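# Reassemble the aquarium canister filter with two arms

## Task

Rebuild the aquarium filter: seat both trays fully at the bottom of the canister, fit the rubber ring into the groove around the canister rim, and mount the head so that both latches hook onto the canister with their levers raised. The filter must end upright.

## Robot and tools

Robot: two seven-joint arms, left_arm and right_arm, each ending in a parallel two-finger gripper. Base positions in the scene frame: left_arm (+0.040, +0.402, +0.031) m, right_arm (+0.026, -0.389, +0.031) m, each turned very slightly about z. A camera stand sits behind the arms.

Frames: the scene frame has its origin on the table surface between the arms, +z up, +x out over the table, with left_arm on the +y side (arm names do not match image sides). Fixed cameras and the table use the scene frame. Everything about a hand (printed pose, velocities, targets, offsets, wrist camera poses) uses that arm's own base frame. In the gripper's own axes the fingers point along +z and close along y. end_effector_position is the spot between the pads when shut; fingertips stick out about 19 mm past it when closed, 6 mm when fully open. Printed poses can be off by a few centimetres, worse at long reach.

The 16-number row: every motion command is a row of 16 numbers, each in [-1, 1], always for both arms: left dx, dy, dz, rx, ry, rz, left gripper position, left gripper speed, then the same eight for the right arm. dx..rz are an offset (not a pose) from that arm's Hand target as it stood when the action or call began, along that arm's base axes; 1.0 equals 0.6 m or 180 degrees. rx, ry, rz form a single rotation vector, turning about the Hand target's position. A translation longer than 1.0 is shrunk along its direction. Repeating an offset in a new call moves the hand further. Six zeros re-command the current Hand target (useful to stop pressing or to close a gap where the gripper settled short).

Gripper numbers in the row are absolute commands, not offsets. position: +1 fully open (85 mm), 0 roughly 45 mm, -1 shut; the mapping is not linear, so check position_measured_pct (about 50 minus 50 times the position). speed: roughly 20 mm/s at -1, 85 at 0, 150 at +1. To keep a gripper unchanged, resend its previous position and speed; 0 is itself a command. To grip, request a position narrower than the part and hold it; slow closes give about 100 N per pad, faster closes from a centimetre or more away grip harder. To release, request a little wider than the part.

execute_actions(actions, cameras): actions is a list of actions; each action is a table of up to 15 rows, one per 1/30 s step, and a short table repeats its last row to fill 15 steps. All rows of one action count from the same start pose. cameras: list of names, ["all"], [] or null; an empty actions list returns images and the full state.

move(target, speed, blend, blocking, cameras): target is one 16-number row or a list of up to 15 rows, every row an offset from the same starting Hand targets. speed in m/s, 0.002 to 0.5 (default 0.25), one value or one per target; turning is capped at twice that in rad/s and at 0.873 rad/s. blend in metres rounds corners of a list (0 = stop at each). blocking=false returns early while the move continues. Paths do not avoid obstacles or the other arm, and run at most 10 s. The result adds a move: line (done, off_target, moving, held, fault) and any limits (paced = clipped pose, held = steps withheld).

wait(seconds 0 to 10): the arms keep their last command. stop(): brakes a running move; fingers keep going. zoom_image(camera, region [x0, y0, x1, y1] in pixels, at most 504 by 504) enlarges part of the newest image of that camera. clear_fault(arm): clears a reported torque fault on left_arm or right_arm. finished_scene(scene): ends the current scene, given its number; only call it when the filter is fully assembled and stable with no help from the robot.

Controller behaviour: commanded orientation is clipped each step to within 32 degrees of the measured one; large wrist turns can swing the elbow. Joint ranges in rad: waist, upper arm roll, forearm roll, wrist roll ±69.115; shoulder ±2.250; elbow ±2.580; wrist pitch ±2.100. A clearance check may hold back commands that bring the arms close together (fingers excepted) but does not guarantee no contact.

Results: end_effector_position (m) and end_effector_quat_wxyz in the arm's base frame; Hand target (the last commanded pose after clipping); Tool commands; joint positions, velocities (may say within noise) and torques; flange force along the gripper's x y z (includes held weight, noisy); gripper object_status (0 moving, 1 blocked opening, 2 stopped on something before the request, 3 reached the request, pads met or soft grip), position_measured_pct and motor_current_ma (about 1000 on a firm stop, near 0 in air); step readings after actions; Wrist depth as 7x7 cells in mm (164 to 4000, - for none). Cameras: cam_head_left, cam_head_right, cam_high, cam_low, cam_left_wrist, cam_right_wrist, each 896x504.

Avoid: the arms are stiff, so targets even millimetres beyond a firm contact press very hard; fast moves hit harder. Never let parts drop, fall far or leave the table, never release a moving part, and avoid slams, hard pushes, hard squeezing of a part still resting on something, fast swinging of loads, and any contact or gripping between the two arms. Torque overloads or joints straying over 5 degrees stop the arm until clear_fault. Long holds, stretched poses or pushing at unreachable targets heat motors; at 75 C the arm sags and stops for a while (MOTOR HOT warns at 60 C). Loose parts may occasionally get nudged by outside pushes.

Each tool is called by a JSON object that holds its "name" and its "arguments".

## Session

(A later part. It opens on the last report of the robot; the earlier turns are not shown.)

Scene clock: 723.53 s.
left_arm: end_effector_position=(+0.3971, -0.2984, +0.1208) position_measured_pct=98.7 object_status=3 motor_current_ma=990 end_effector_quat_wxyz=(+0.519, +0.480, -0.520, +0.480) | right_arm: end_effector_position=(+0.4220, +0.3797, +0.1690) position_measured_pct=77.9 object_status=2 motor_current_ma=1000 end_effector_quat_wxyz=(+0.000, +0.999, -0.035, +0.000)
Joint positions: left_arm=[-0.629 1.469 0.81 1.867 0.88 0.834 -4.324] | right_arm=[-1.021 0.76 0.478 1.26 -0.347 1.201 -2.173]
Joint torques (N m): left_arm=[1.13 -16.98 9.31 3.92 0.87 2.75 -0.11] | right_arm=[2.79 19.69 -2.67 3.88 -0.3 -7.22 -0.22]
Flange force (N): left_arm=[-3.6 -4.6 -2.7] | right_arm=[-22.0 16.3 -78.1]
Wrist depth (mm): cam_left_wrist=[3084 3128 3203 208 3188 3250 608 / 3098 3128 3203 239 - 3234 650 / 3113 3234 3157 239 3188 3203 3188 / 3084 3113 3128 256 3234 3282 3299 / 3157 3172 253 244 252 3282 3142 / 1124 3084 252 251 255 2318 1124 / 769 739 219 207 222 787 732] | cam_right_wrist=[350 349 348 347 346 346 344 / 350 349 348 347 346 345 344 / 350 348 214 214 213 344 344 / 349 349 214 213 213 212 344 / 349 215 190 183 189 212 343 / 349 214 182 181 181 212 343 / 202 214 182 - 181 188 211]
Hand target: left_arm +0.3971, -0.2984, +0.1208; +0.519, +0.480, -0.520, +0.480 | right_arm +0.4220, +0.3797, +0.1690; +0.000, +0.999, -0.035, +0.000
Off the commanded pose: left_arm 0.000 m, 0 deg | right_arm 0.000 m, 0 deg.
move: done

{"name": "move", "arguments": {"target": [-0.00052,-0.0066,0,0,0,0,-1,0,0,0,0,0,0,0,-0.8,-1], "speed": 0.015, "cameras": ["cam_low","cam_left_wrist"]}}

{"name": "zoom_image", "arguments": {"camera": "cam_low", "region": [400, 185, 450, 225]}}

Scene clock: 728.07 s.
left_arm: end_effector_position=(+0.3969, -0.3022, +0.1208) position_measured_pct=98.7 object_status=3 motor_current_ma=990 end_effector_quat_wxyz=(+0.519, +0.480, -0.520, +0.480) | right_arm: end_effector_position=(+0.4221, +0.3796, +0.1690) position_measured_pct=77.9 object_status=2 motor_current_ma=1000 end_effector_quat_wxyz=(+0.000, +0.999, -0.035, +0.000)
Joint positions: left_arm=[-0.623 1.472 0.815 1.868 0.886 0.825 -4.328] | right_arm=[-1.02 0.76 0.478 1.26 -0.347 1.201 -2.173]
Joint torques (N m): left_arm=[23.02 -9.94 14.38 9.28 0.58 -0.01 -0.1] | right_arm=[-4.82 19.65 -8.95 1.69 -4.07 -7.77 0.03]
Flange force (N): left_arm=[5.7 -2.4 -56.6] | right_arm=[-15.3 28.1 -79.7]
Wrist depth (mm): cam_left_wrist=[3157 3128 3188 206 3188 3219 627 / 3219 3070 3172 220 - 3219 655 / 3128 3028 3113 237 - 3219 3299 / 3142 3070 3172 254 3266 3234 3282 / 3172 3084 251 243 250 3250 3250 / 1116 3113 249 253 253 2351 1128 / 776 732 218 206 219 785 789] | cam_right_wrist=[350 349 348 347 346 345 344 / 350 349 348 347 346 345 344 / 350 348 214 214 213 345 344 / 349 348 214 213 213 212 344 / 349 215 190 183 189 212 343 / 349 215 182 181 181 212 343 / 204 214 182 - 181 188 213]
Hand target: left_arm +0.3968, -0.3024, +0.1208; +0.519, +0.480, -0.520, +0.480 | right_arm +0.4220, +0.3797, +0.1690; +0.000, +0.999, -0.035, +0.000
Off the commanded pose: left_arm 0.000 m, 0 deg | right_arm 0.000 m, 0 deg.
move: done
Images, in order (width x height): cam_low 896x504, cam_left_wrist 896x504.

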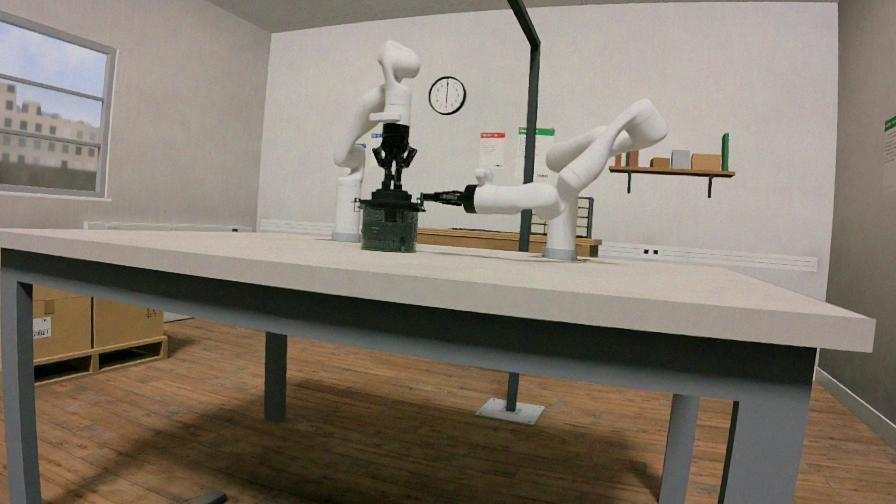

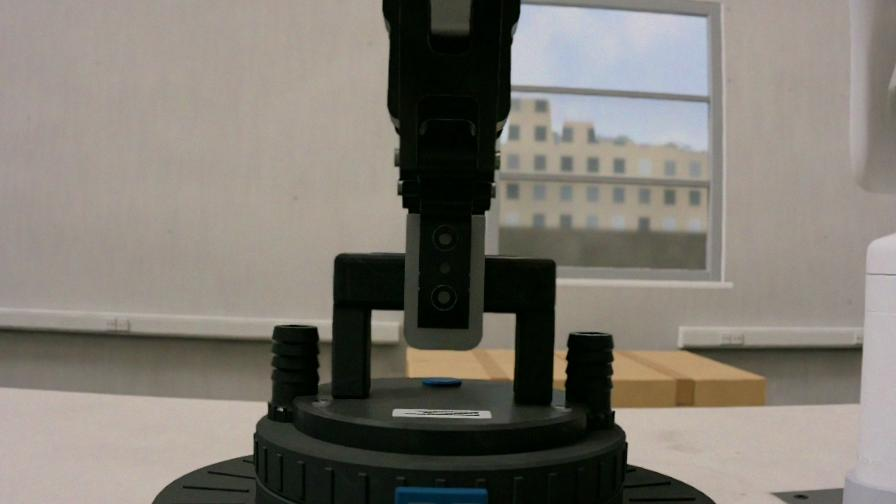

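Scaled by 10.080 from the camera's 896x504 image, which has a finer 1280x720 frame.

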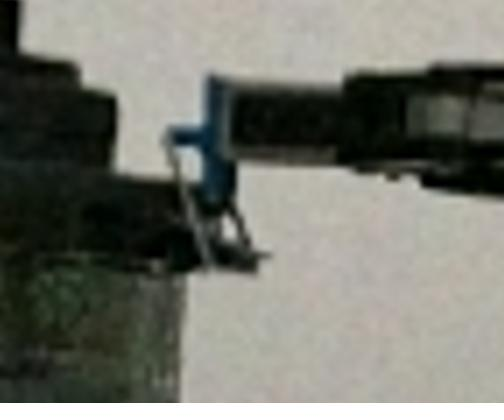

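{"name": "move", "arguments": {"target": [[0.0039,0.0498,0,0,0,0,-1,0,0,0,0.0025,0,0,0,-0.8,-1],[0.0131,0.1662,0.1,0,0,0,-1,0,0,0,0.0025,0,0,0,-0.1,-0.5],[0.0131,0.1662,0.15,0,0,0,-1,0,0,0,0.06,0,0,0,-0.1,-0.5],[0.0131,0.1662,0.3,0,0,0,-1,0,0,0,0.2,0,0,0,-0.1,-0.5]], "speed": [0.05,0.1,0.05,0.12], "blend": [0,0,0.01,0], "cameras": ["cam_low","cam_right_wrist","cam_left_wrist"]}}

{"name": "zoom_image", "arguments": {"camera": "cam_low", "region": [335, 170, 475, 260]}}

Scene clock: 750.40 s.
left_arm: end_effector_position=(+0.4046, -0.2026, +0.3008) position_measured_pct=98.7 object_status=3 motor_current_ma=990 end_effector_quat_wxyz=(+0.519, +0.480, -0.520, +0.480) | right_arm: end_effector_position=(+0.4220, +0.3797, +0.2890) position_measured_pct=55.0 object_status=3 motor_current_ma=0 end_effector_quat_wxyz=(+0.000, +0.999, -0.035, +0.000)
Joint positions: left_arm=[-0.853 1.024 0.899 1.902 0.875 1.138 -3.975] | right_arm=[-1.005 0.683 0.51 1.003 -0.313 1.523 -2.222]
Joint torques (N m): left_arm=[0.96 -15.86 8.11 -0.27 1.92 2.22 -0.03] | right_arm=[0.32 -20.95 2.62 -8.98 0.11 0.17 -0.09]
Flange force (N): left_arm=[-1.4 -5.5 -4.1] | right_arm=[-2.0 1.4 2.2]
Wrist depth (mm): cam_left_wrist=[3203 3188 331 323 3266 3383 565 / 3234 3203 370 323 3266 3282 594 / 3234 3203 3299 321 3349 3315 626 / 3142 3203 3203 294 3315 3282 685 / 3172 3172 3250 306 3234 3349 726 / 3142 3188 3234 331 2846 3349 749 / 3113 3172 3315 2385 2447 2385 729] | cam_right_wrist=[467 466 464 465 462 461 460 / 468 465 464 464 463 461 460 / 466 466 464 462 462 461 460 / 467 465 331 329 329 461 460 / 466 466 331 298 305 461 460 / 467 466 306 256 297 328 459 / 466 465 331 256 297 327 461]
Hand target: left_arm +0.4046, -0.2026, +0.3008; +0.519, +0.480, -0.520, +0.480 | right_arm +0.4220, +0.3797, +0.2890; +0.000, +0.999, -0.035, +0.000
Off the commanded pose: left_arm 0.000 m, 0 deg | right_arm 0.000 m, 0 deg.
move: done
Images, in order (width x height): cam_low 896x504, cam_left_wrist 896x504, cam_right_wrist 896x504.

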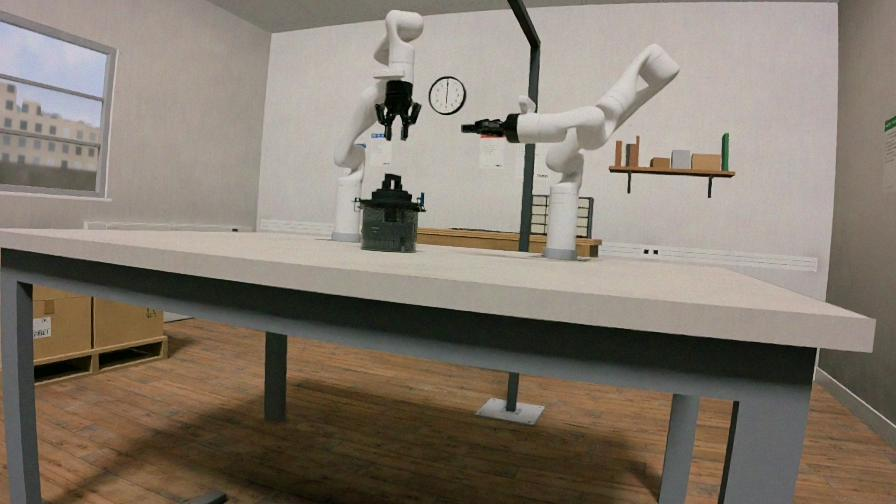

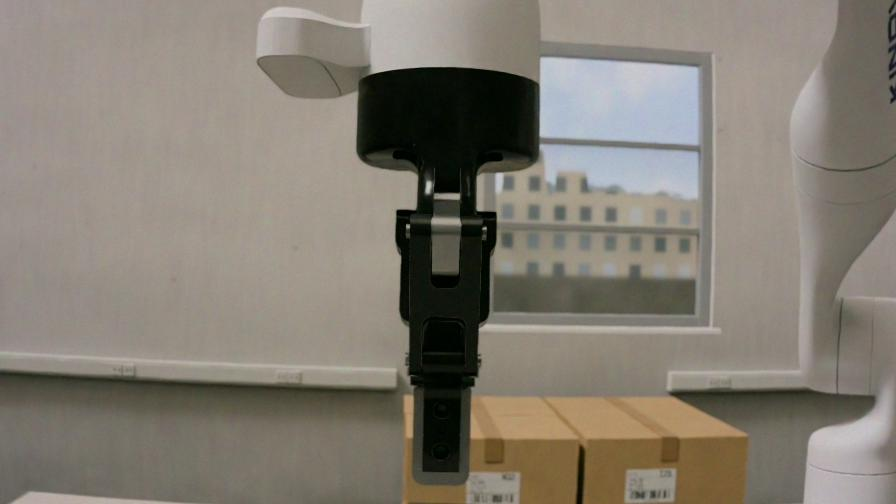

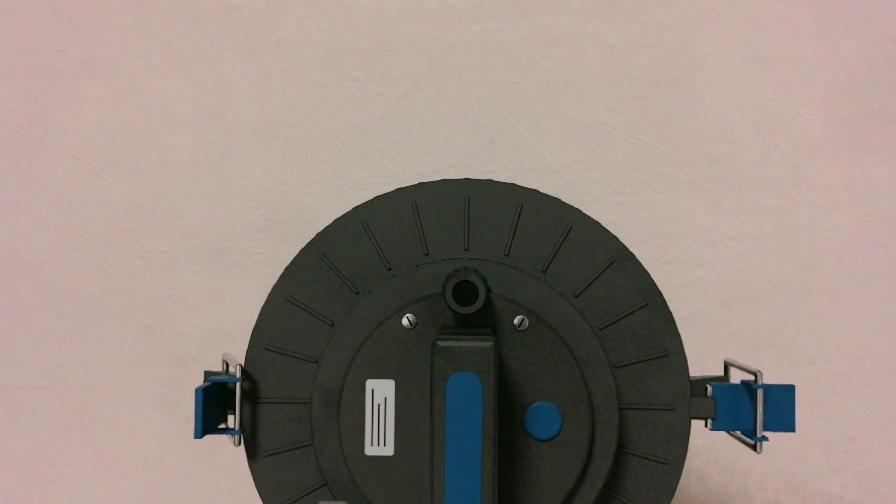

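Scaled by 3.600 from the camera's 896x504 image, which has a finer 1280x720 frame.

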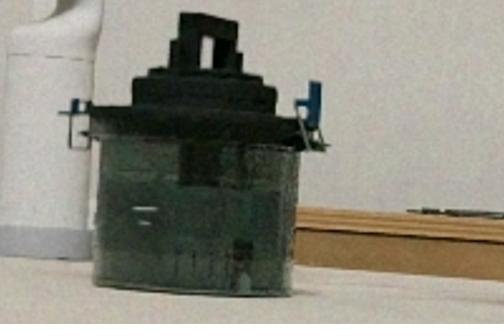

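{"name": "move", "arguments": {"target": [[0,0,0,0.4987,-0.0195,0.0195,-1,0,-0.0261,-0.3657,0.0017,0,0,0,-1,0],[0,0,0,0.4987,-0.0195,0.0195,-1,0,-0.0261,-0.3657,0.0017,0.356,-0.4115,0.3847,-1,0],[-0.0275,-0.3508,-0.118,0.4987,-0.0195,0.0195,-1,0,-0.0261,-0.3657,-0.3433,0.356,-0.4115,0.3847,-1,0]], "speed": [0.2,0.2,0.15], "cameras": ["cam_low","cam_right_wrist","cam_left_wrist","cam_high"]}}

Scene clock: 790.37 s.
left_arm: end_effector_position=(+0.4024, -0.2310, +0.2913) position_measured_pct=98.7 object_status=3 motor_current_ma=990 end_effector_quat_wxyz=(+0.001, +0.707, -0.708, +0.000) | right_arm: end_effector_position=(+0.4063, +0.1603, +0.2621) position_measured_pct=98.7 object_status=3 motor_current_ma=1000 end_effector_quat_wxyz=(+0.481, -0.518, -0.482, -0.518)
Joint positions: left_arm=[0.099 0.422 0.564 1.435 -0.225 1.349 -2.47] | right_arm=[0.116 0.879 0.286 1.99 -1.409 1.842 1.326]
Joint torques (N m): left_arm=[0.86 -16.24 2.78 -6.82 0.12 -0.09 -0.07] | right_arm=[0.27 -17.59 -0.29 -2.72 -0.58 3.2 0.02]
Flange force (N): left_arm=[2.2 -7.2 -4.1] | right_arm=[-0.2 -2.6 1.9]
Wrist depth (mm): cam_left_wrist=[467 466 333 309 333 470 468 / 466 465 466 333 334 467 467 / 465 465 465 466 464 464 466 / 464 465 464 467 465 465 464 / 465 464 465 465 465 466 467 / 464 465 465 465 466 466 466 / 464 462 463 465 465 466 466] | cam_right_wrist=[698 2318 2343 482 2368 2385 2411 / 704 2368 2335 515 2376 2394 2394 / 718 2310 2335 537 2360 2376 2411 / 2351 2326 2310 537 2360 2360 2376 / 2302 2351 2360 2360 2385 2376 2385 / 2335 2310 2335 2343 2360 2368 2385 / 2335 2302 2343 2360 2343 2394 2385]
Hand target: left_arm +0.4024, -0.2310, +0.2913; +0.001, +0.707, -0.708, +0.000 (not the last commanded pose) | right_arm +0.4063, +0.1603, +0.2621; +0.481, -0.518, -0.482, -0.518 (not the last commanded pose)
Off the commanded pose: left_arm 0.193 m, 0 deg | right_arm 0.179 m, 0 deg.
move: off_target (left_arm, right_arm; path cut at 10 s); path passed 2 of 3 targets
Images, in order (width x height): cam_high 896x504, cam_low 896x504, cam_left_wrist 896x504, cam_right_wrist 896x504.

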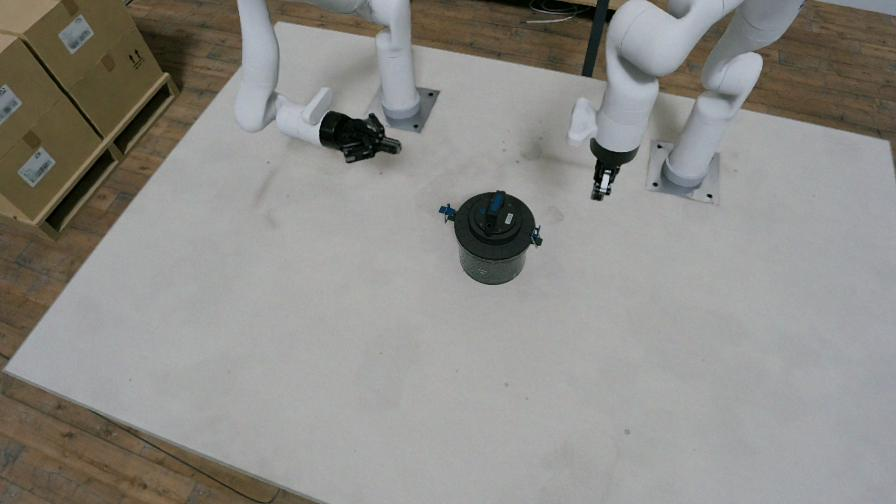

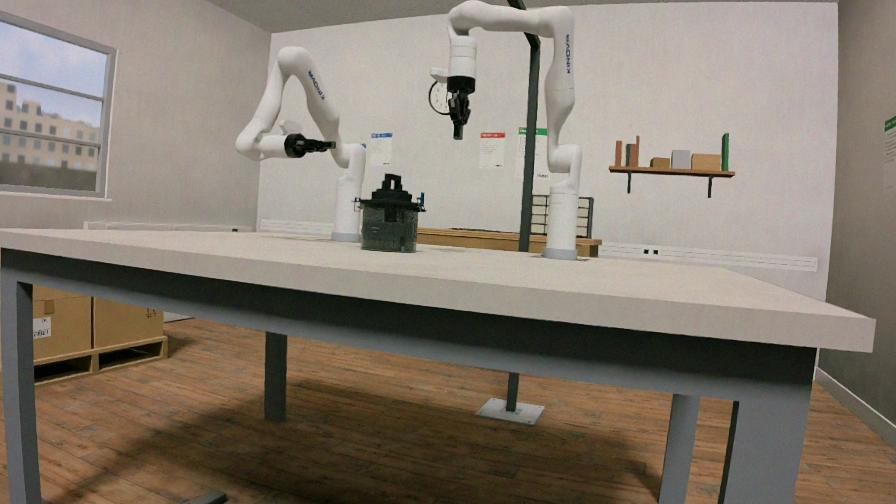

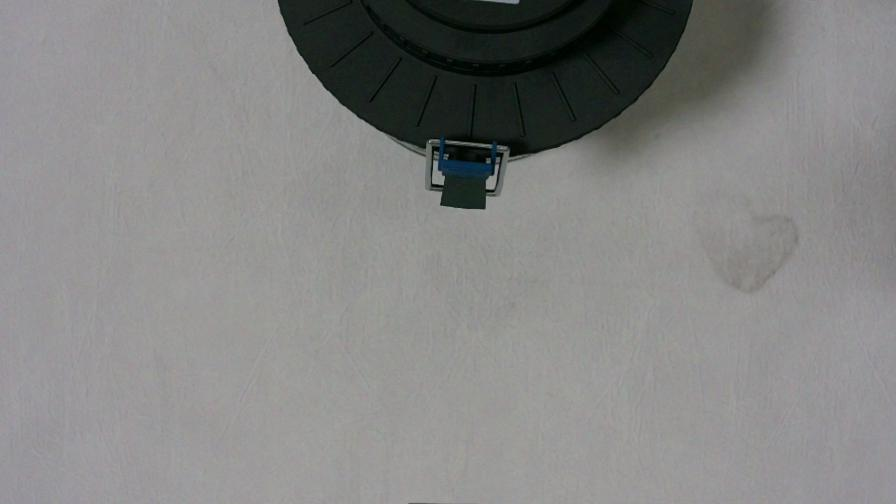

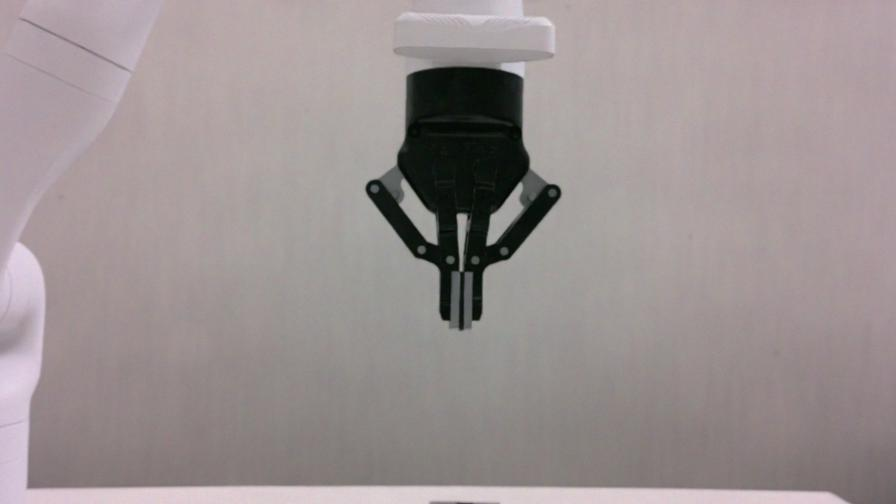

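{"name": "move", "arguments": {"target": [-0.0238,-0.3035,-0.1022,0,0,0,-1,0,0,0,-0.2985,0,0,0,-1,0], "speed": 0.12, "cameras": ["cam_low","cam_right_wrist","cam_left_wrist"]}}

Scene clock: 797.07 s.
left_arm: end_effector_position=(+0.3881, -0.4131, +0.2300) position_measured_pct=98.7 object_status=3 motor_current_ma=990 end_effector_quat_wxyz=(+0.001, +0.707, -0.708, +0.000) | right_arm: end_effector_position=(+0.4064, +0.1603, +0.0830) position_measured_pct=98.7 object_status=3 motor_current_ma=1000 end_effector_quat_wxyz=(+0.481, -0.518, -0.482, -0.518)
Joint positions: left_arm=[0.51 0.714 0.538 1.155 -0.349 1.359 -2.133] | right_arm=[0.15 1.324 0.222 1.828 -1.435 1.783 1.606]
Joint torques (N m): left_arm=[0.94 -22.06 3.7 -6.63 0.15 -0.07 -0.03] | right_arm=[0.36 -19.07 -0.65 -0.45 0.2 3.25 -0.07]
Flange force (N): left_arm=[6.1 -8.0 -2.8] | right_arm=[1.3 -2.8 1.8]
Wrist depth (mm): cam_left_wrist=[402 403 404 404 405 404 405 / 402 403 403 273 406 404 405 / 403 403 404 270 403 404 403 / 403 402 270 270 271 405 404 / 401 269 246 239 270 403 404 / 402 271 239 238 240 270 405 / 402 270 197 198 222 270 404] | cam_right_wrist=[2318 2351 2360 361 2368 2376 2376 / 2302 2326 2343 2360 2394 2360 2385 / 2310 2343 2343 2326 2385 2376 2411 / 2310 2326 2343 341 360 2376 2411 / 2302 2335 331 311 322 2385 2385 / 853 958 302 256 287 901 1137 / 705 663 398 345 371 738 687]
Hand target: left_arm +0.3881, -0.4131, +0.2299; +0.001, +0.707, -0.708, +0.000 | right_arm +0.4064, +0.1603, +0.0830; +0.481, -0.518, -0.482, -0.518
Off the commanded pose: left_arm 0.000 m, 0 deg | right_arm 0.000 m, 0 deg.
move: done
Images, in order (width x height): cam_low 896x504, cam_left_wrist 896x504, cam_right_wrist 896x504.

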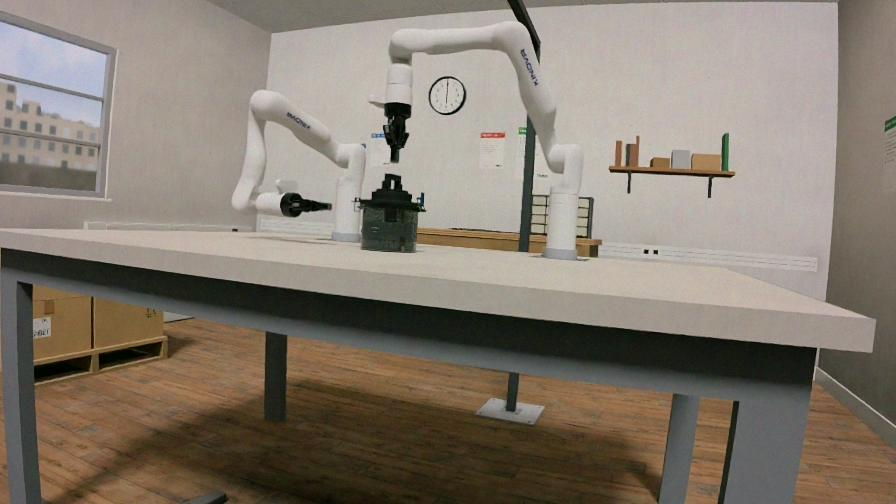

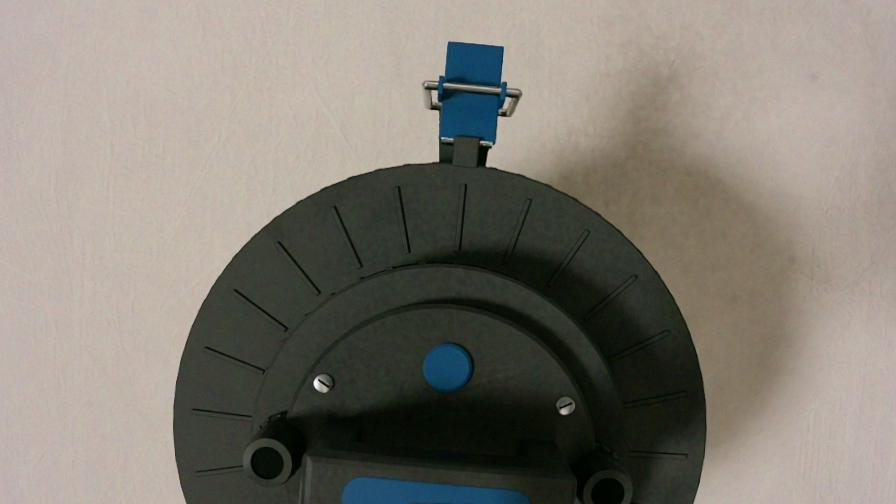

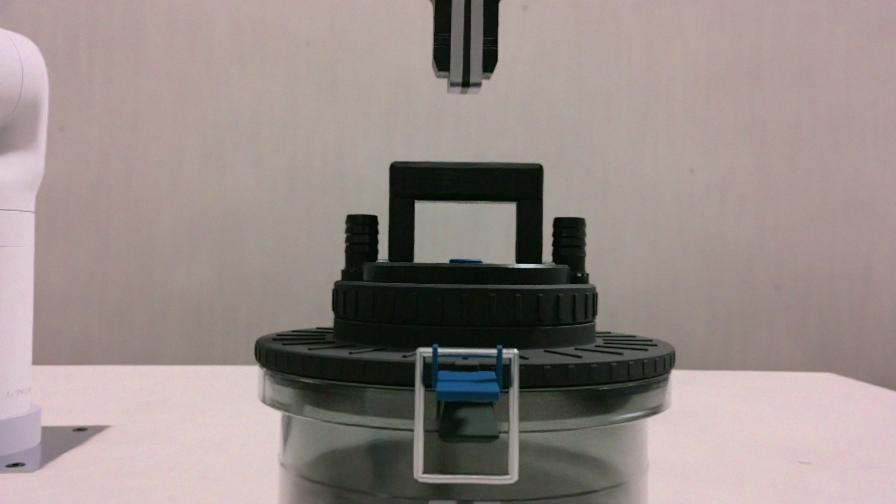

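{"name": "move", "arguments": {"target": [[0,0,-0.0492,0,0,0,-1,0,0.00978,0.1372,0,0,0,0,-1,0]], "speed": 0.05, "cameras": ["cam_low","cam_right_wrist","cam_left_wrist"]}}

Scene clock: 806.87 s.
left_arm: end_effector_position=(+0.3881, -0.4131, +0.2005) position_measured_pct=98.7 object_status=3 motor_current_ma=990 end_effector_quat_wxyz=(+0.001, +0.707, -0.708, +0.000) | right_arm: end_effector_position=(+0.4122, +0.2426, +0.0830) position_measured_pct=98.7 object_status=3 motor_current_ma=1000 end_effector_quat_wxyz=(+0.481, -0.518, -0.482, -0.518)
Joint positions: left_arm=[0.508 0.736 0.528 1.213 -0.359 1.282 -2.12] | right_arm=[0.011 1.311 0.131 1.878 -1.593 1.698 1.614]
Joint torques (N m): left_arm=[0.92 -21.96 3.8 -6.29 0.13 -0.11 -0.04] | right_arm=[0.41 -19.14 -1.45 -0.6 0.26 3.3 -0.06]
Flange force (N): left_arm=[6.2 -7.9 -2.8] | right_arm=[1.4 -3.0 1.4]
Wrist depth (mm): cam_left_wrist=[374 374 375 253 374 376 376 / 375 373 374 243 375 375 374 / 374 374 373 240 373 374 375 / 373 373 240 240 241 375 375 / 373 240 216 209 217 241 375 / 374 240 209 209 209 241 375 / 373 241 190 209 209 241 374] | cam_right_wrist=[2248 2240 2278 278 2278 2302 2310 / 2240 2263 2271 279 2278 2302 2318 / 2248 2263 2255 274 275 2286 2310 / 2271 2263 279 275 278 2335 2318 / 2232 2255 247 229 241 2294 2318 / 1054 234 213 187 216 243 1137 / 702 654 220 174 207 628 685]
Hand target: left_arm +0.3881, -0.4131, +0.2004; +0.001, +0.707, -0.708, +0.000 | right_arm +0.4122, +0.2426, +0.0830; +0.481, -0.518, -0.482, -0.518
Off the commanded pose: left_arm 0.000 m, 0 deg | right_arm 0.000 m, 0 deg.
move: done
Images, in order (width x height): cam_low 896x504, cam_left_wrist 896x504, cam_right_wrist 896x504.

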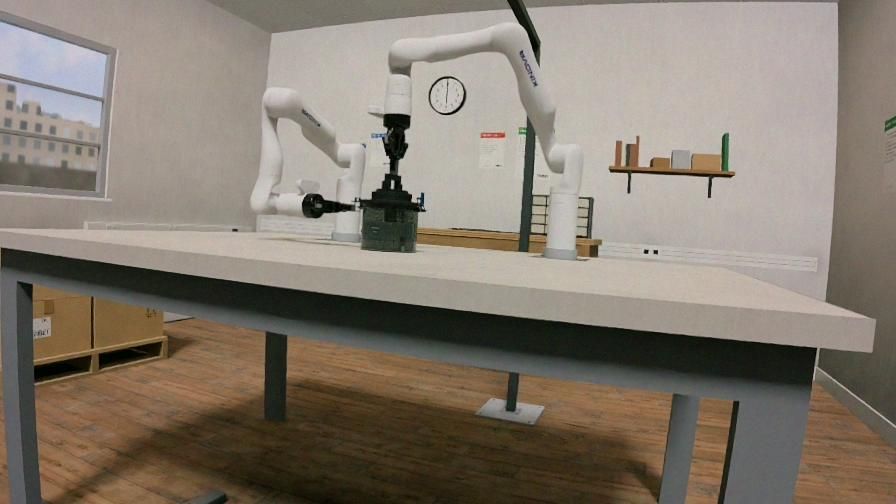

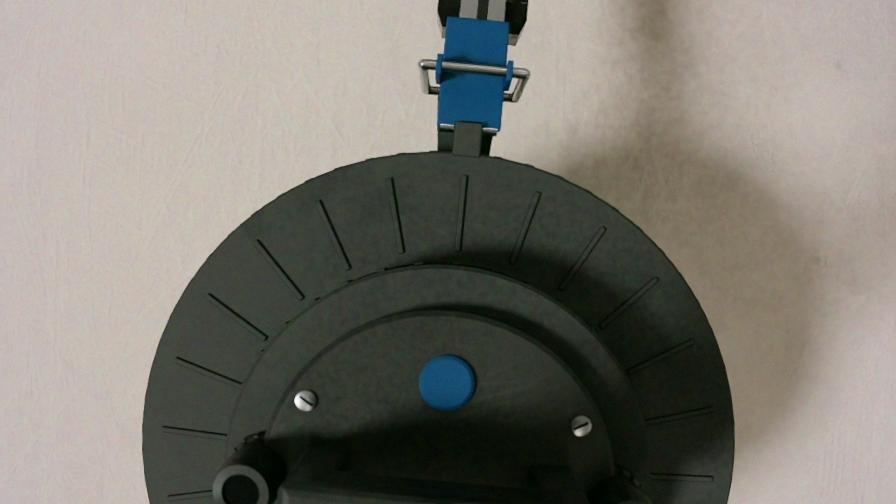

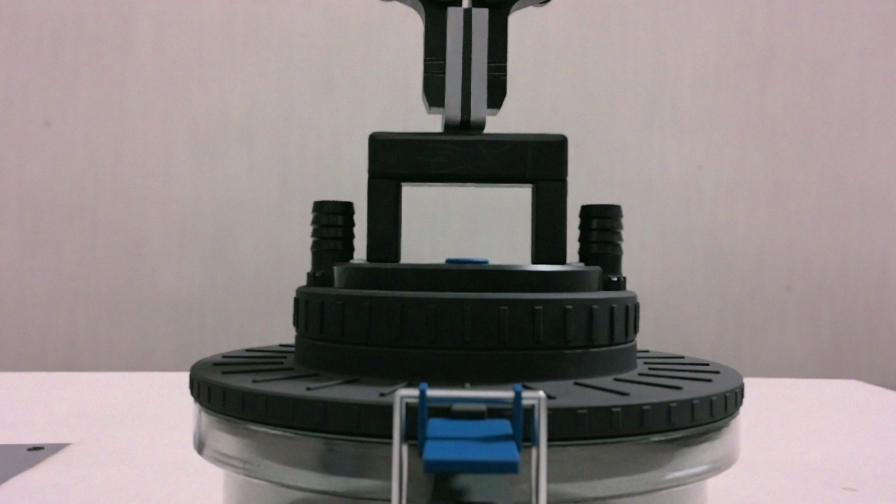

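{"name": "move", "arguments": {"target": [[0,0,-0.0035,0,0,0,-1,0,0,0,0,0,0,0,-1,0]], "speed": 0.02}}

{"name": "move", "arguments": {"target": [[0,0,-0.0027,0,0,0,-1,0,0,0,0,0,0,0,-1,0]], "speed": 0.02}}

Scene clock: 811.47 s.
left_arm: end_effector_position=(+0.3881, -0.4131, +0.1984) position_measured_pct=98.7 object_status=3 motor_current_ma=990 end_effector_quat_wxyz=(+0.001, +0.707, -0.708, +0.000) | right_arm: end_effector_position=(+0.4122, +0.2426, +0.0830) position_measured_pct=98.7 object_status=3 motor_current_ma=1000 end_effector_quat_wxyz=(+0.481, -0.518, -0.482, -0.518)
Joint positions: left_arm=[0.508 0.738 0.528 1.217 -0.36 1.277 -2.119] | right_arm=[0.011 1.311 0.131 1.878 -1.593 1.698 1.614]
Joint torques (N m): left_arm=[-0.17 -17.43 1.97 -3.99 -0.48 0.1 -0.02] | right_arm=[0.36 -19.18 -1.39 -0.57 0.23 3.28 -0.08]
Flange force (N): left_arm=[7.3 -6.4 -11.0] | right_arm=[1.2 -3.0 1.3]
Wrist depth (mm): cam_left_wrist=[372 374 373 251 374 374 373 / 372 374 373 242 373 374 374 / 373 372 373 240 372 373 373 / 371 373 239 239 240 372 373 / 372 239 216 208 215 239 372 / 371 239 208 207 208 239 372 / 370 239 192 207 208 240 373] | cam_right_wrist=[2240 2263 2271 277 2286 2302 2310 / 2248 2255 2255 278 2318 2302 2326 / 2240 2240 2271 275 275 2302 2326 / 2232 2232 279 275 279 2310 2335 / 2255 2248 249 229 241 2310 2302 / 1047 237 215 216 219 245 1143 / 701 613 219 174 207 627 684]
Hand target: left_arm +0.3881, -0.4131, +0.1983; +0.001, +0.707, -0.708, +0.000 | right_arm +0.4122, +0.2426, +0.0830; +0.481, -0.518, -0.482, -0.518
Off the commanded pose: left_arm 0.000 m, 0 deg | right_arm 0.000 m, 0 deg.
move: done

Scene clock: 812.17 s.
left_arm: end_effector_position=(+0.3881, -0.4131, +0.1968) position_measured_pct=98.7 object_status=3 motor_current_ma=990 end_effector_quat_wxyz=(+0.001, +0.707, -0.708, +0.000) | right_arm: end_effector_position=(+0.4122, +0.2426, +0.0830) position_measured_pct=98.7 object_status=3 motor_current_ma=1000 end_effector_quat_wxyz=(+0.481, -0.518, -0.482, -0.518)
Joint positions: left_arm=[0.508 0.739 0.527 1.22 -0.361 1.273 -2.119] | right_arm=[0.011 1.311 0.131 1.878 -1.593 1.698 1.614]
Joint torques (N m): left_arm=[0.63 2.94 -1.24 1.97 -0.93 -3.87 -0.06] | right_arm=[0.4 -19.23 -1.42 -0.55 0.22 3.29 -0.07]
Flange force (N): left_arm=[-3.5 2.0 -50.3] | right_arm=[1.1 -2.9 1.3]
Wrist depth (mm): cam_left_wrist=[371 374 373 251 373 374 375 / 372 373 372 242 372 372 374 / 372 372 373 240 373 372 372 / 372 372 240 240 240 372 372 / 371 239 215 208 216 239 373 / 372 239 208 208 208 239 372 / 372 239 192 207 207 239 372] | cam_right_wrist=[2255 2263 2255 278 2286 2286 2310 / 2240 2232 2263 279 2335 2302 2302 / 2232 2263 2263 275 274 2286 2302 / 2240 2271 278 274 278 2310 2310 / 2232 2255 249 229 241 2278 2294 / 1047 238 216 218 219 243 1137 / 702 653 219 174 207 630 683]
Hand target: left_arm +0.3881, -0.4131, +0.1967; +0.001, +0.707, -0.708, +0.000 | right_arm +0.4122, +0.2426, +0.0830; +0.481, -0.518, -0.482, -0.518
Off the commanded pose: left_arm 0.000 m, 0 deg | right_arm 0.000 m, 0 deg.
move: done

{"name": "move", "arguments": {"target": [[0,0,-0.0007,0,0,0,-1,0,0,0,0.0083,0,0,0,-1,0],[0,0,-0.0007,0,0,0,-1,0,0.00005,0.0007,0.0238,0,0,0,-1,0]], "speed": 0.02, "cameras": ["cam_low","cam_right_wrist","cam_left_wrist"]}}

{"name": "zoom_image", "arguments": {"camera": "cam_low", "region": [335, 185, 385, 225]}}

Scene clock: 823.43 s.
left_arm: end_effector_position=(+0.3881, -0.4131, +0.1963) position_measured_pct=98.7 object_status=3 motor_current_ma=990 end_effector_quat_wxyz=(+0.001, +0.707, -0.708, +0.000) | right_arm: end_effector_position=(+0.4122, +0.2431, +0.0973) position_measured_pct=98.7 object_status=3 motor_current_ma=1000 end_effector_quat_wxyz=(+0.481, -0.518, -0.482, -0.518)
Joint positions: left_arm=[0.508 0.74 0.527 1.22 -0.361 1.272 -2.118] | right_arm=[0.009 1.275 0.133 1.9 -1.592 1.699 1.601]
Joint torques (N m): left_arm=[0.74 10.08 -2.52 4 -1.17 -5.31 -0.05] | right_arm=[0.5 -19.66 -1.74 -0.66 0.21 3.83 -0.08]
Flange force (N): left_arm=[-7.1 5.2 -64.2] | right_arm=[-0.3 -3.0 1.7]
Wrist depth (mm): cam_left_wrist=[374 373 373 237 373 374 374 / 373 374 374 239 372 373 373 / 372 373 372 240 373 372 372 / 372 372 240 240 240 373 372 / 371 239 216 208 216 240 372 / 372 239 207 207 208 239 372 / 371 239 192 207 207 239 372] | cam_right_wrist=[2240 2278 2271 273 278 2310 2326 / 2248 2240 2263 277 2278 2294 2310 / 2248 2218 2240 273 2286 2335 2310 / 2218 2240 2232 274 276 2286 2318 / 2240 2255 267 240 274 2310 2318 / 1017 1025 244 228 236 1075 1219 / 755 231 212 178 206 224 801]
Hand target: left_arm +0.3881, -0.4131, +0.1963; +0.001, +0.707, -0.708, +0.000 | right_arm +0.4122, +0.2431, +0.0973; +0.481, -0.518, -0.482, -0.518
Off the commanded pose: left_arm 0.000 m, 0 deg | right_arm 0.000 m, 0 deg.
move: done
Images, in order (width x height): cam_low 896x504, cam_left_wrist 896x504, cam_right_wrist 896x504.

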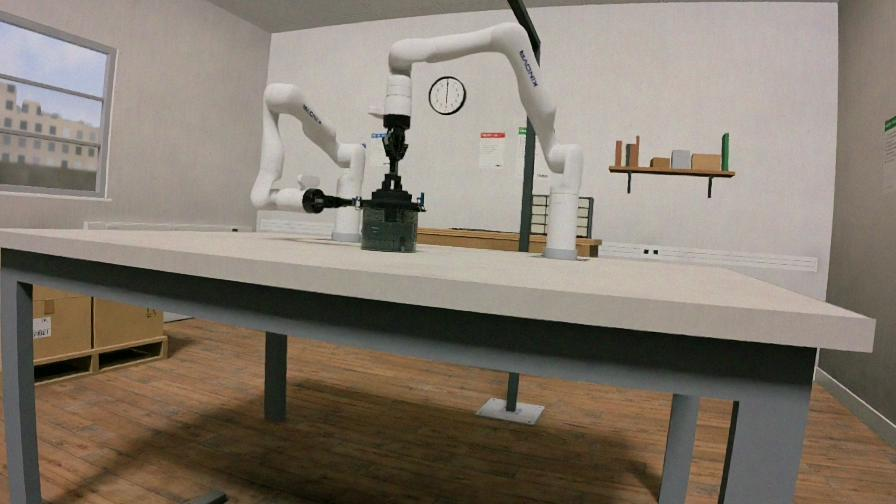

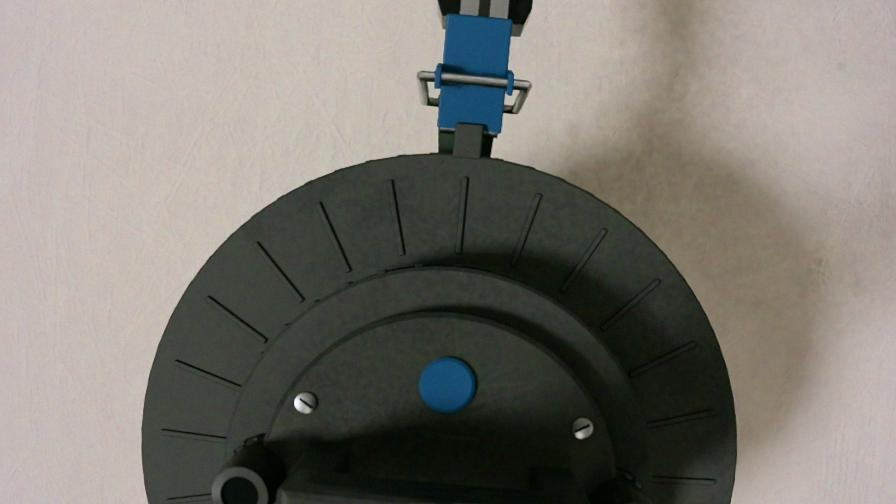

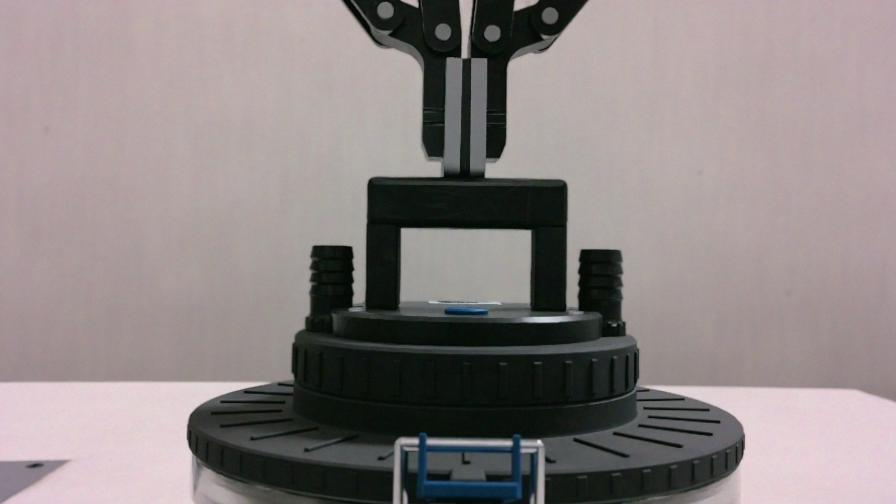

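Scaled by 10.080 from the camera's 896x504 image, which has a finer 1280x720 frame.

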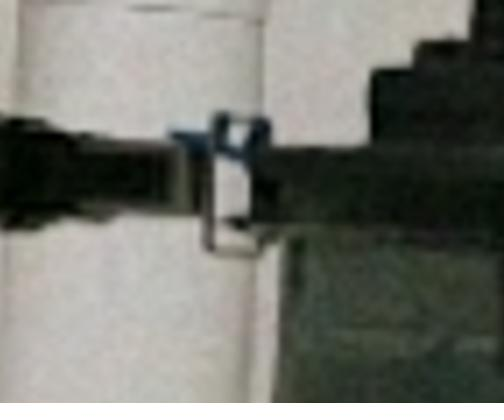

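{"name": "move", "arguments": {"target": [[0,0,0,0,0,0,-1,0,0.00025,0.0035,0.01083,0,0,0,-1,0],[0,0,0,0,0,0,-1,0,0.00069,0.0096,0.0203,0,0,0,-1,0]], "speed": 0.02, "cameras": ["cam_low","cam_left_wrist"]}}

{"name": "zoom_image", "arguments": {"camera": "cam_low", "region": [335, 185, 385, 225]}}

Scene clock: 831.23 s.
left_arm: end_effector_position=(+0.3881, -0.4131, +0.1963) position_measured_pct=98.7 object_status=3 motor_current_ma=990 end_effector_quat_wxyz=(+0.001, +0.707, -0.708, +0.000) | right_arm: end_effector_position=(+0.4127, +0.2488, +0.1094) position_measured_pct=98.7 object_status=3 motor_current_ma=1000 end_effector_quat_wxyz=(+0.481, -0.518, -0.482, -0.518)
Joint positions: left_arm=[0.508 0.74 0.527 1.22 -0.361 1.272 -2.118] | right_arm=[-0.002 1.244 0.129 1.92 -1.602 1.694 1.587]
Joint torques (N m): left_arm=[0.3 9.54 -2.71 3.82 -1.35 -5.13 -0.03] | right_arm=[0.23 -20.41 -2.44 -0.82 0.11 4.25 -0.12]
Flange force (N): left_arm=[-6.3 5.4 -63.1] | right_arm=[-2.3 -3.2 0.6]
Wrist depth (mm): cam_left_wrist=[372 372 373 227 372 373 373 / 372 373 373 232 373 373 373 / 372 372 373 240 372 372 373 / 372 371 240 240 240 372 373 / 371 240 216 208 216 240 372 / 372 239 208 207 208 240 371 / 372 239 192 207 208 240 371] | cam_right_wrist=[2248 2232 284 266 268 2294 2318 / 2248 2255 2248 270 2278 2271 2302 / 2225 2255 2248 271 2271 2310 2302 / 2240 2248 2255 267 267 2294 2310 / 2225 2248 2263 2271 273 2286 2294 / 2240 2248 246 230 236 2318 1161 / 808 258 233 222 230 269 850]
Hand target: left_arm +0.3881, -0.4131, +0.1963; +0.001, +0.707, -0.708, +0.000 | right_arm +0.4127, +0.2488, +0.1095; +0.481, -0.518, -0.482, -0.518
Off the commanded pose: left_arm 0.000 m, 0 deg | right_arm 0.000 m, 0 deg.
move: done
Images, in order (width x height): cam_low 896x504, cam_left_wrist 896x504.

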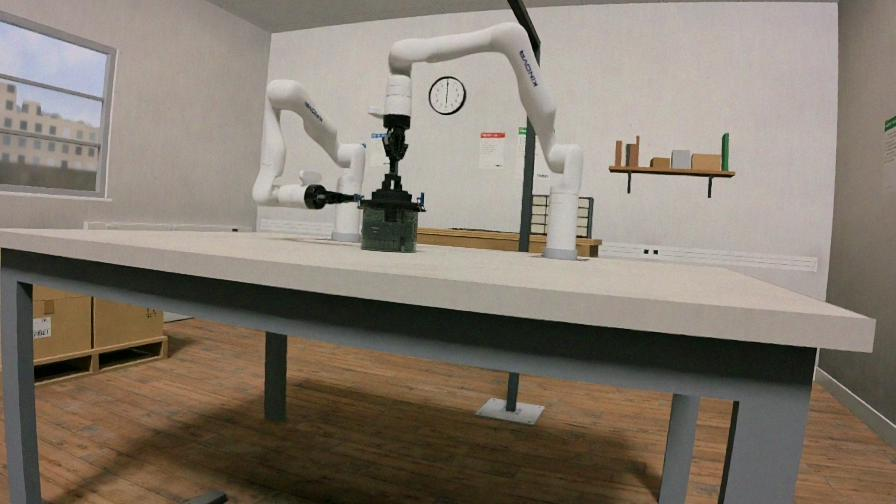

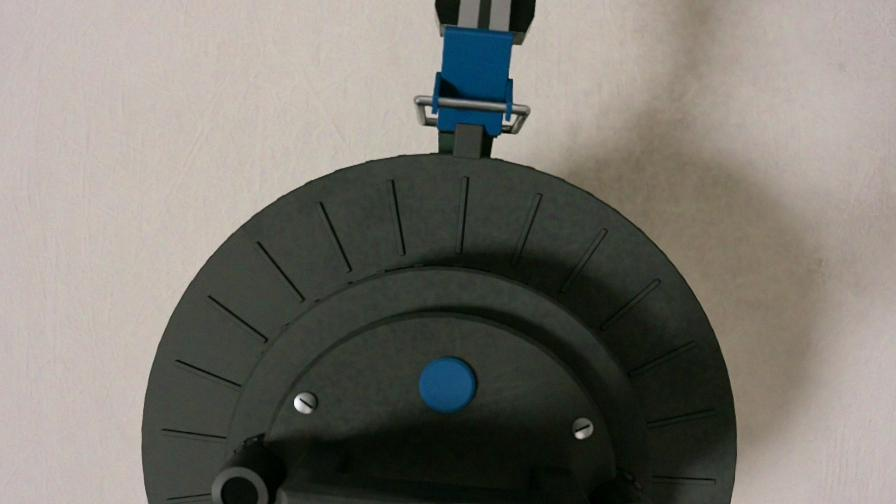

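Scaled by 10.080 from the camera's 896x504 image, which has a finer 1280x720 frame.

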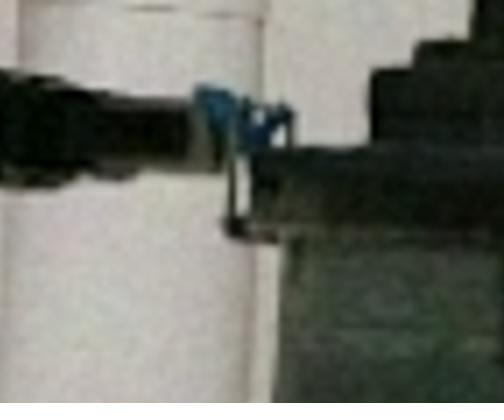

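{"name": "move", "arguments": {"target": [[0,0,0,0,0,0,-1,0,0.0006,0.0085,0.0075,0,0,0,-1,0],[0,0,0,0,0,0,-1,0,0.00133,0.0186,0.0127,0,0,0,-1,0]], "speed": 0.02, "cameras": ["cam_low","cam_left_wrist"]}}

{"name": "zoom_image", "arguments": {"camera": "cam_low", "region": [335, 185, 385, 225]}}

Scene clock: 841.43 s.
left_arm: end_effector_position=(+0.3881, -0.4131, +0.1963) position_measured_pct=98.7 object_status=3 motor_current_ma=990 end_effector_quat_wxyz=(+0.001, +0.707, -0.708, +0.000) | right_arm: end_effector_position=(+0.4135, +0.2600, +0.1171) position_measured_pct=98.7 object_status=3 motor_current_ma=1000 end_effector_quat_wxyz=(+0.481, -0.518, -0.482, -0.518)
Joint positions: left_arm=[0.508 0.74 0.527 1.22 -0.361 1.272 -2.118] | right_arm=[-0.022 1.223 0.119 1.932 -1.624 1.682 1.578]
Joint torques (N m): left_arm=[-0.82 8.94 -3.56 4.18 -1.78 -4.34 -0.08] | right_arm=[0.27 -18.93 -1.67 -1.03 0.13 3.23 -0.06]
Flange force (N): left_arm=[-3.4 5.5 -61.7] | right_arm=[1.4 -3.3 0.8]
Wrist depth (mm): cam_left_wrist=[374 373 372 217 372 374 372 / 372 372 372 240 373 373 373 / 374 373 374 240 372 373 374 / 372 371 240 240 240 372 373 / 371 240 216 208 216 239 373 / 371 239 207 207 208 239 373 / 371 239 192 208 207 239 372] | cam_right_wrist=[2225 2248 253 254 257 2286 2302 / 2232 2232 2225 259 256 2278 2318 / 2218 2225 2255 260 2255 2278 2310 / 2210 2248 2232 258 269 2302 2278 / 2240 2240 263 357 260 2278 2302 / 2218 1130 248 229 256 1188 2271 / 839 292 226 211 216 277 884]
Hand target: left_arm +0.3881, -0.4131, +0.1963; +0.001, +0.707, -0.708, +0.000 | right_arm +0.4135, +0.2600, +0.1171; +0.481, -0.518, -0.482, -0.518
Off the commanded pose: left_arm 0.000 m, 0 deg | right_arm 0.000 m, 0 deg.
move: done
Images, in order (width x height): cam_low 896x504, cam_left_wrist 896x504.

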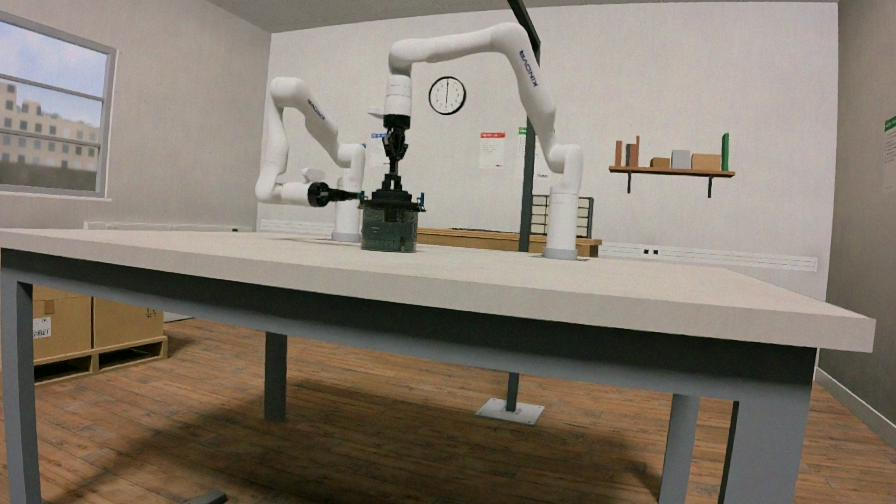

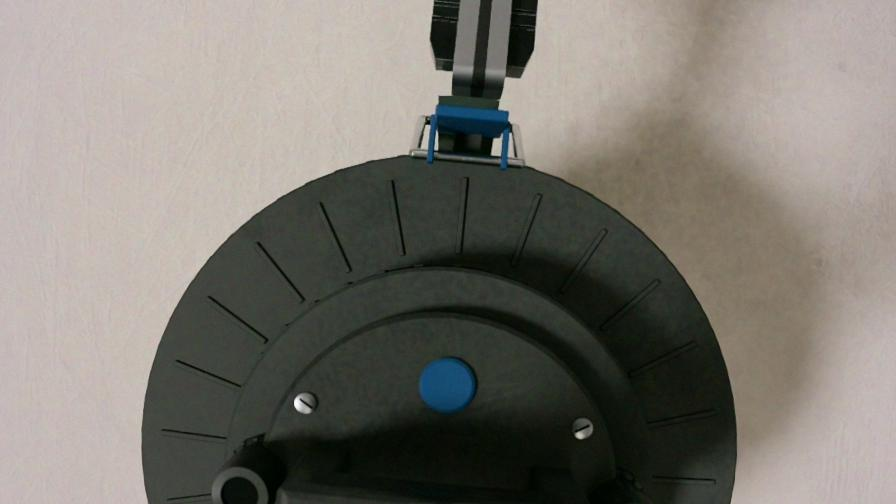

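Scaled by 10.080 from the camera's 896x504 image, which has a finer 1280x720 frame.

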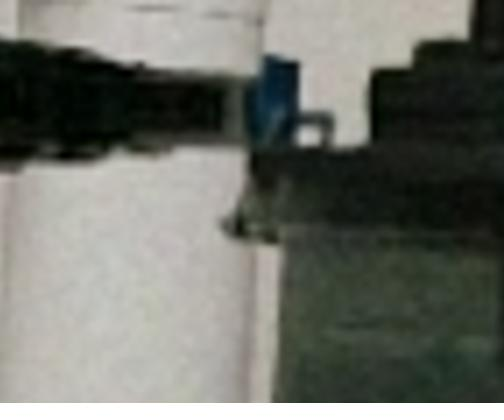

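{"name": "move", "arguments": {"target": [0,0,0,0,0,0,-1,0,0.0005,0.0066,0.001,0,0,0,-1,0], "speed": 0.015}}

{"name": "move", "arguments": {"target": [0,0,0,0,0,0,-1,0,0.0002,0.0025,0,0,0,0,-1,0], "speed": 0.01}}

Scene clock: 846.50 s.
left_arm: end_effector_position=(+0.3881, -0.4131, +0.1963) position_measured_pct=98.7 object_status=3 motor_current_ma=990 end_effector_quat_wxyz=(+0.001, +0.707, -0.708, +0.000) | right_arm: end_effector_position=(+0.4137, +0.2639, +0.1177) position_measured_pct=98.7 object_status=3 motor_current_ma=1000 end_effector_quat_wxyz=(+0.481, -0.518, -0.482, -0.518)
Joint positions: left_arm=[0.508 0.74 0.527 1.22 -0.361 1.272 -2.118] | right_arm=[-0.029 1.221 0.114 1.934 -1.632 1.678 1.577]
Joint torques (N m): left_arm=[-0.81 8.9 -3.5 4.21 -1.77 -4.31 -0.06] | right_arm=[0.33 -19.03 -1.58 -1.03 0.13 3.33 -0.09]
Flange force (N): left_arm=[-3.2 5.3 -61.7] | right_arm=[1.1 -3.3 1.1]
Wrist depth (mm): cam_left_wrist=[372 372 373 216 374 373 374 / 372 373 372 226 372 373 374 / 372 372 373 240 372 372 373 / 373 372 240 240 240 374 373 / 371 239 215 208 216 239 372 / 371 239 207 207 208 240 372 / 372 239 192 208 207 239 372] | cam_right_wrist=[2218 2240 2225 250 253 2286 2271 / 2218 2248 2240 255 256 2286 2278 / 2218 2232 2232 256 2271 2286 2302 / 2232 2232 2248 253 2271 2255 2278 / 2195 2225 2255 2240 255 2278 2278 / 2232 1141 253 232 249 2248 2278 / 839 294 222 207 215 810 881]
Hand target: left_arm +0.3881, -0.4131, +0.1963; +0.001, +0.707, -0.708, +0.000 | right_arm +0.4137, +0.2639, +0.1177; +0.481, -0.518, -0.482, -0.518
Off the commanded pose: left_arm 0.000 m, 0 deg | right_arm 0.000 m, 0 deg.
move: done

Scene clock: 847.20 s.
left_arm: end_effector_position=(+0.3881, -0.4131, +0.1963) position_measured_pct=98.7 object_status=3 motor_current_ma=990 end_effector_quat_wxyz=(+0.001, +0.707, -0.708, +0.000) | right_arm: end_effector_position=(+0.4139, +0.2654, +0.1177) position_measured_pct=98.7 object_status=3 motor_current_ma=1000 end_effector_quat_wxyz=(+0.481, -0.518, -0.482, -0.518)
Joint positions: left_arm=[0.508 0.74 0.527 1.22 -0.361 1.272 -2.118] | right_arm=[-0.032 1.221 0.113 1.934 -1.636 1.677 1.576]
Joint torques (N m): left_arm=[-0.83 8.9 -3.55 4.2 -1.77 -4.34 -0.05] | right_arm=[0.34 -19.05 -1.57 -1.02 0.07 3.27 -0.08]
Flange force (N): left_arm=[-3.2 5.3 -61.8] | right_arm=[1.1 -3.2 0.9]
Wrist depth (mm): cam_left_wrist=[373 372 373 220 374 372 373 / 372 373 372 222 372 372 373 / 373 372 372 240 372 372 372 / 372 372 240 240 240 372 372 / 372 240 216 208 216 239 373 / 371 239 208 208 208 239 372 / 371 239 192 208 207 239 371] | cam_right_wrist=[2195 2218 2240 249 252 2271 2286 / 2218 2203 2255 250 255 2294 2278 / 2240 2225 2240 254 2263 2286 2278 / 2195 2248 2232 252 2255 2286 2286 / 2210 2240 2248 2232 254 2278 2263 / 2203 2240 244 231 249 2248 2294 / 841 294 216 206 214 813 885]
Hand target: left_arm +0.3881, -0.4131, +0.1963; +0.001, +0.707, -0.708, +0.000 | right_arm +0.4139, +0.2654, +0.1177; +0.481, -0.518, -0.482, -0.518
Off the commanded pose: left_arm 0.000 m, 0 deg | right_arm 0.000 m, 0 deg.
move: done


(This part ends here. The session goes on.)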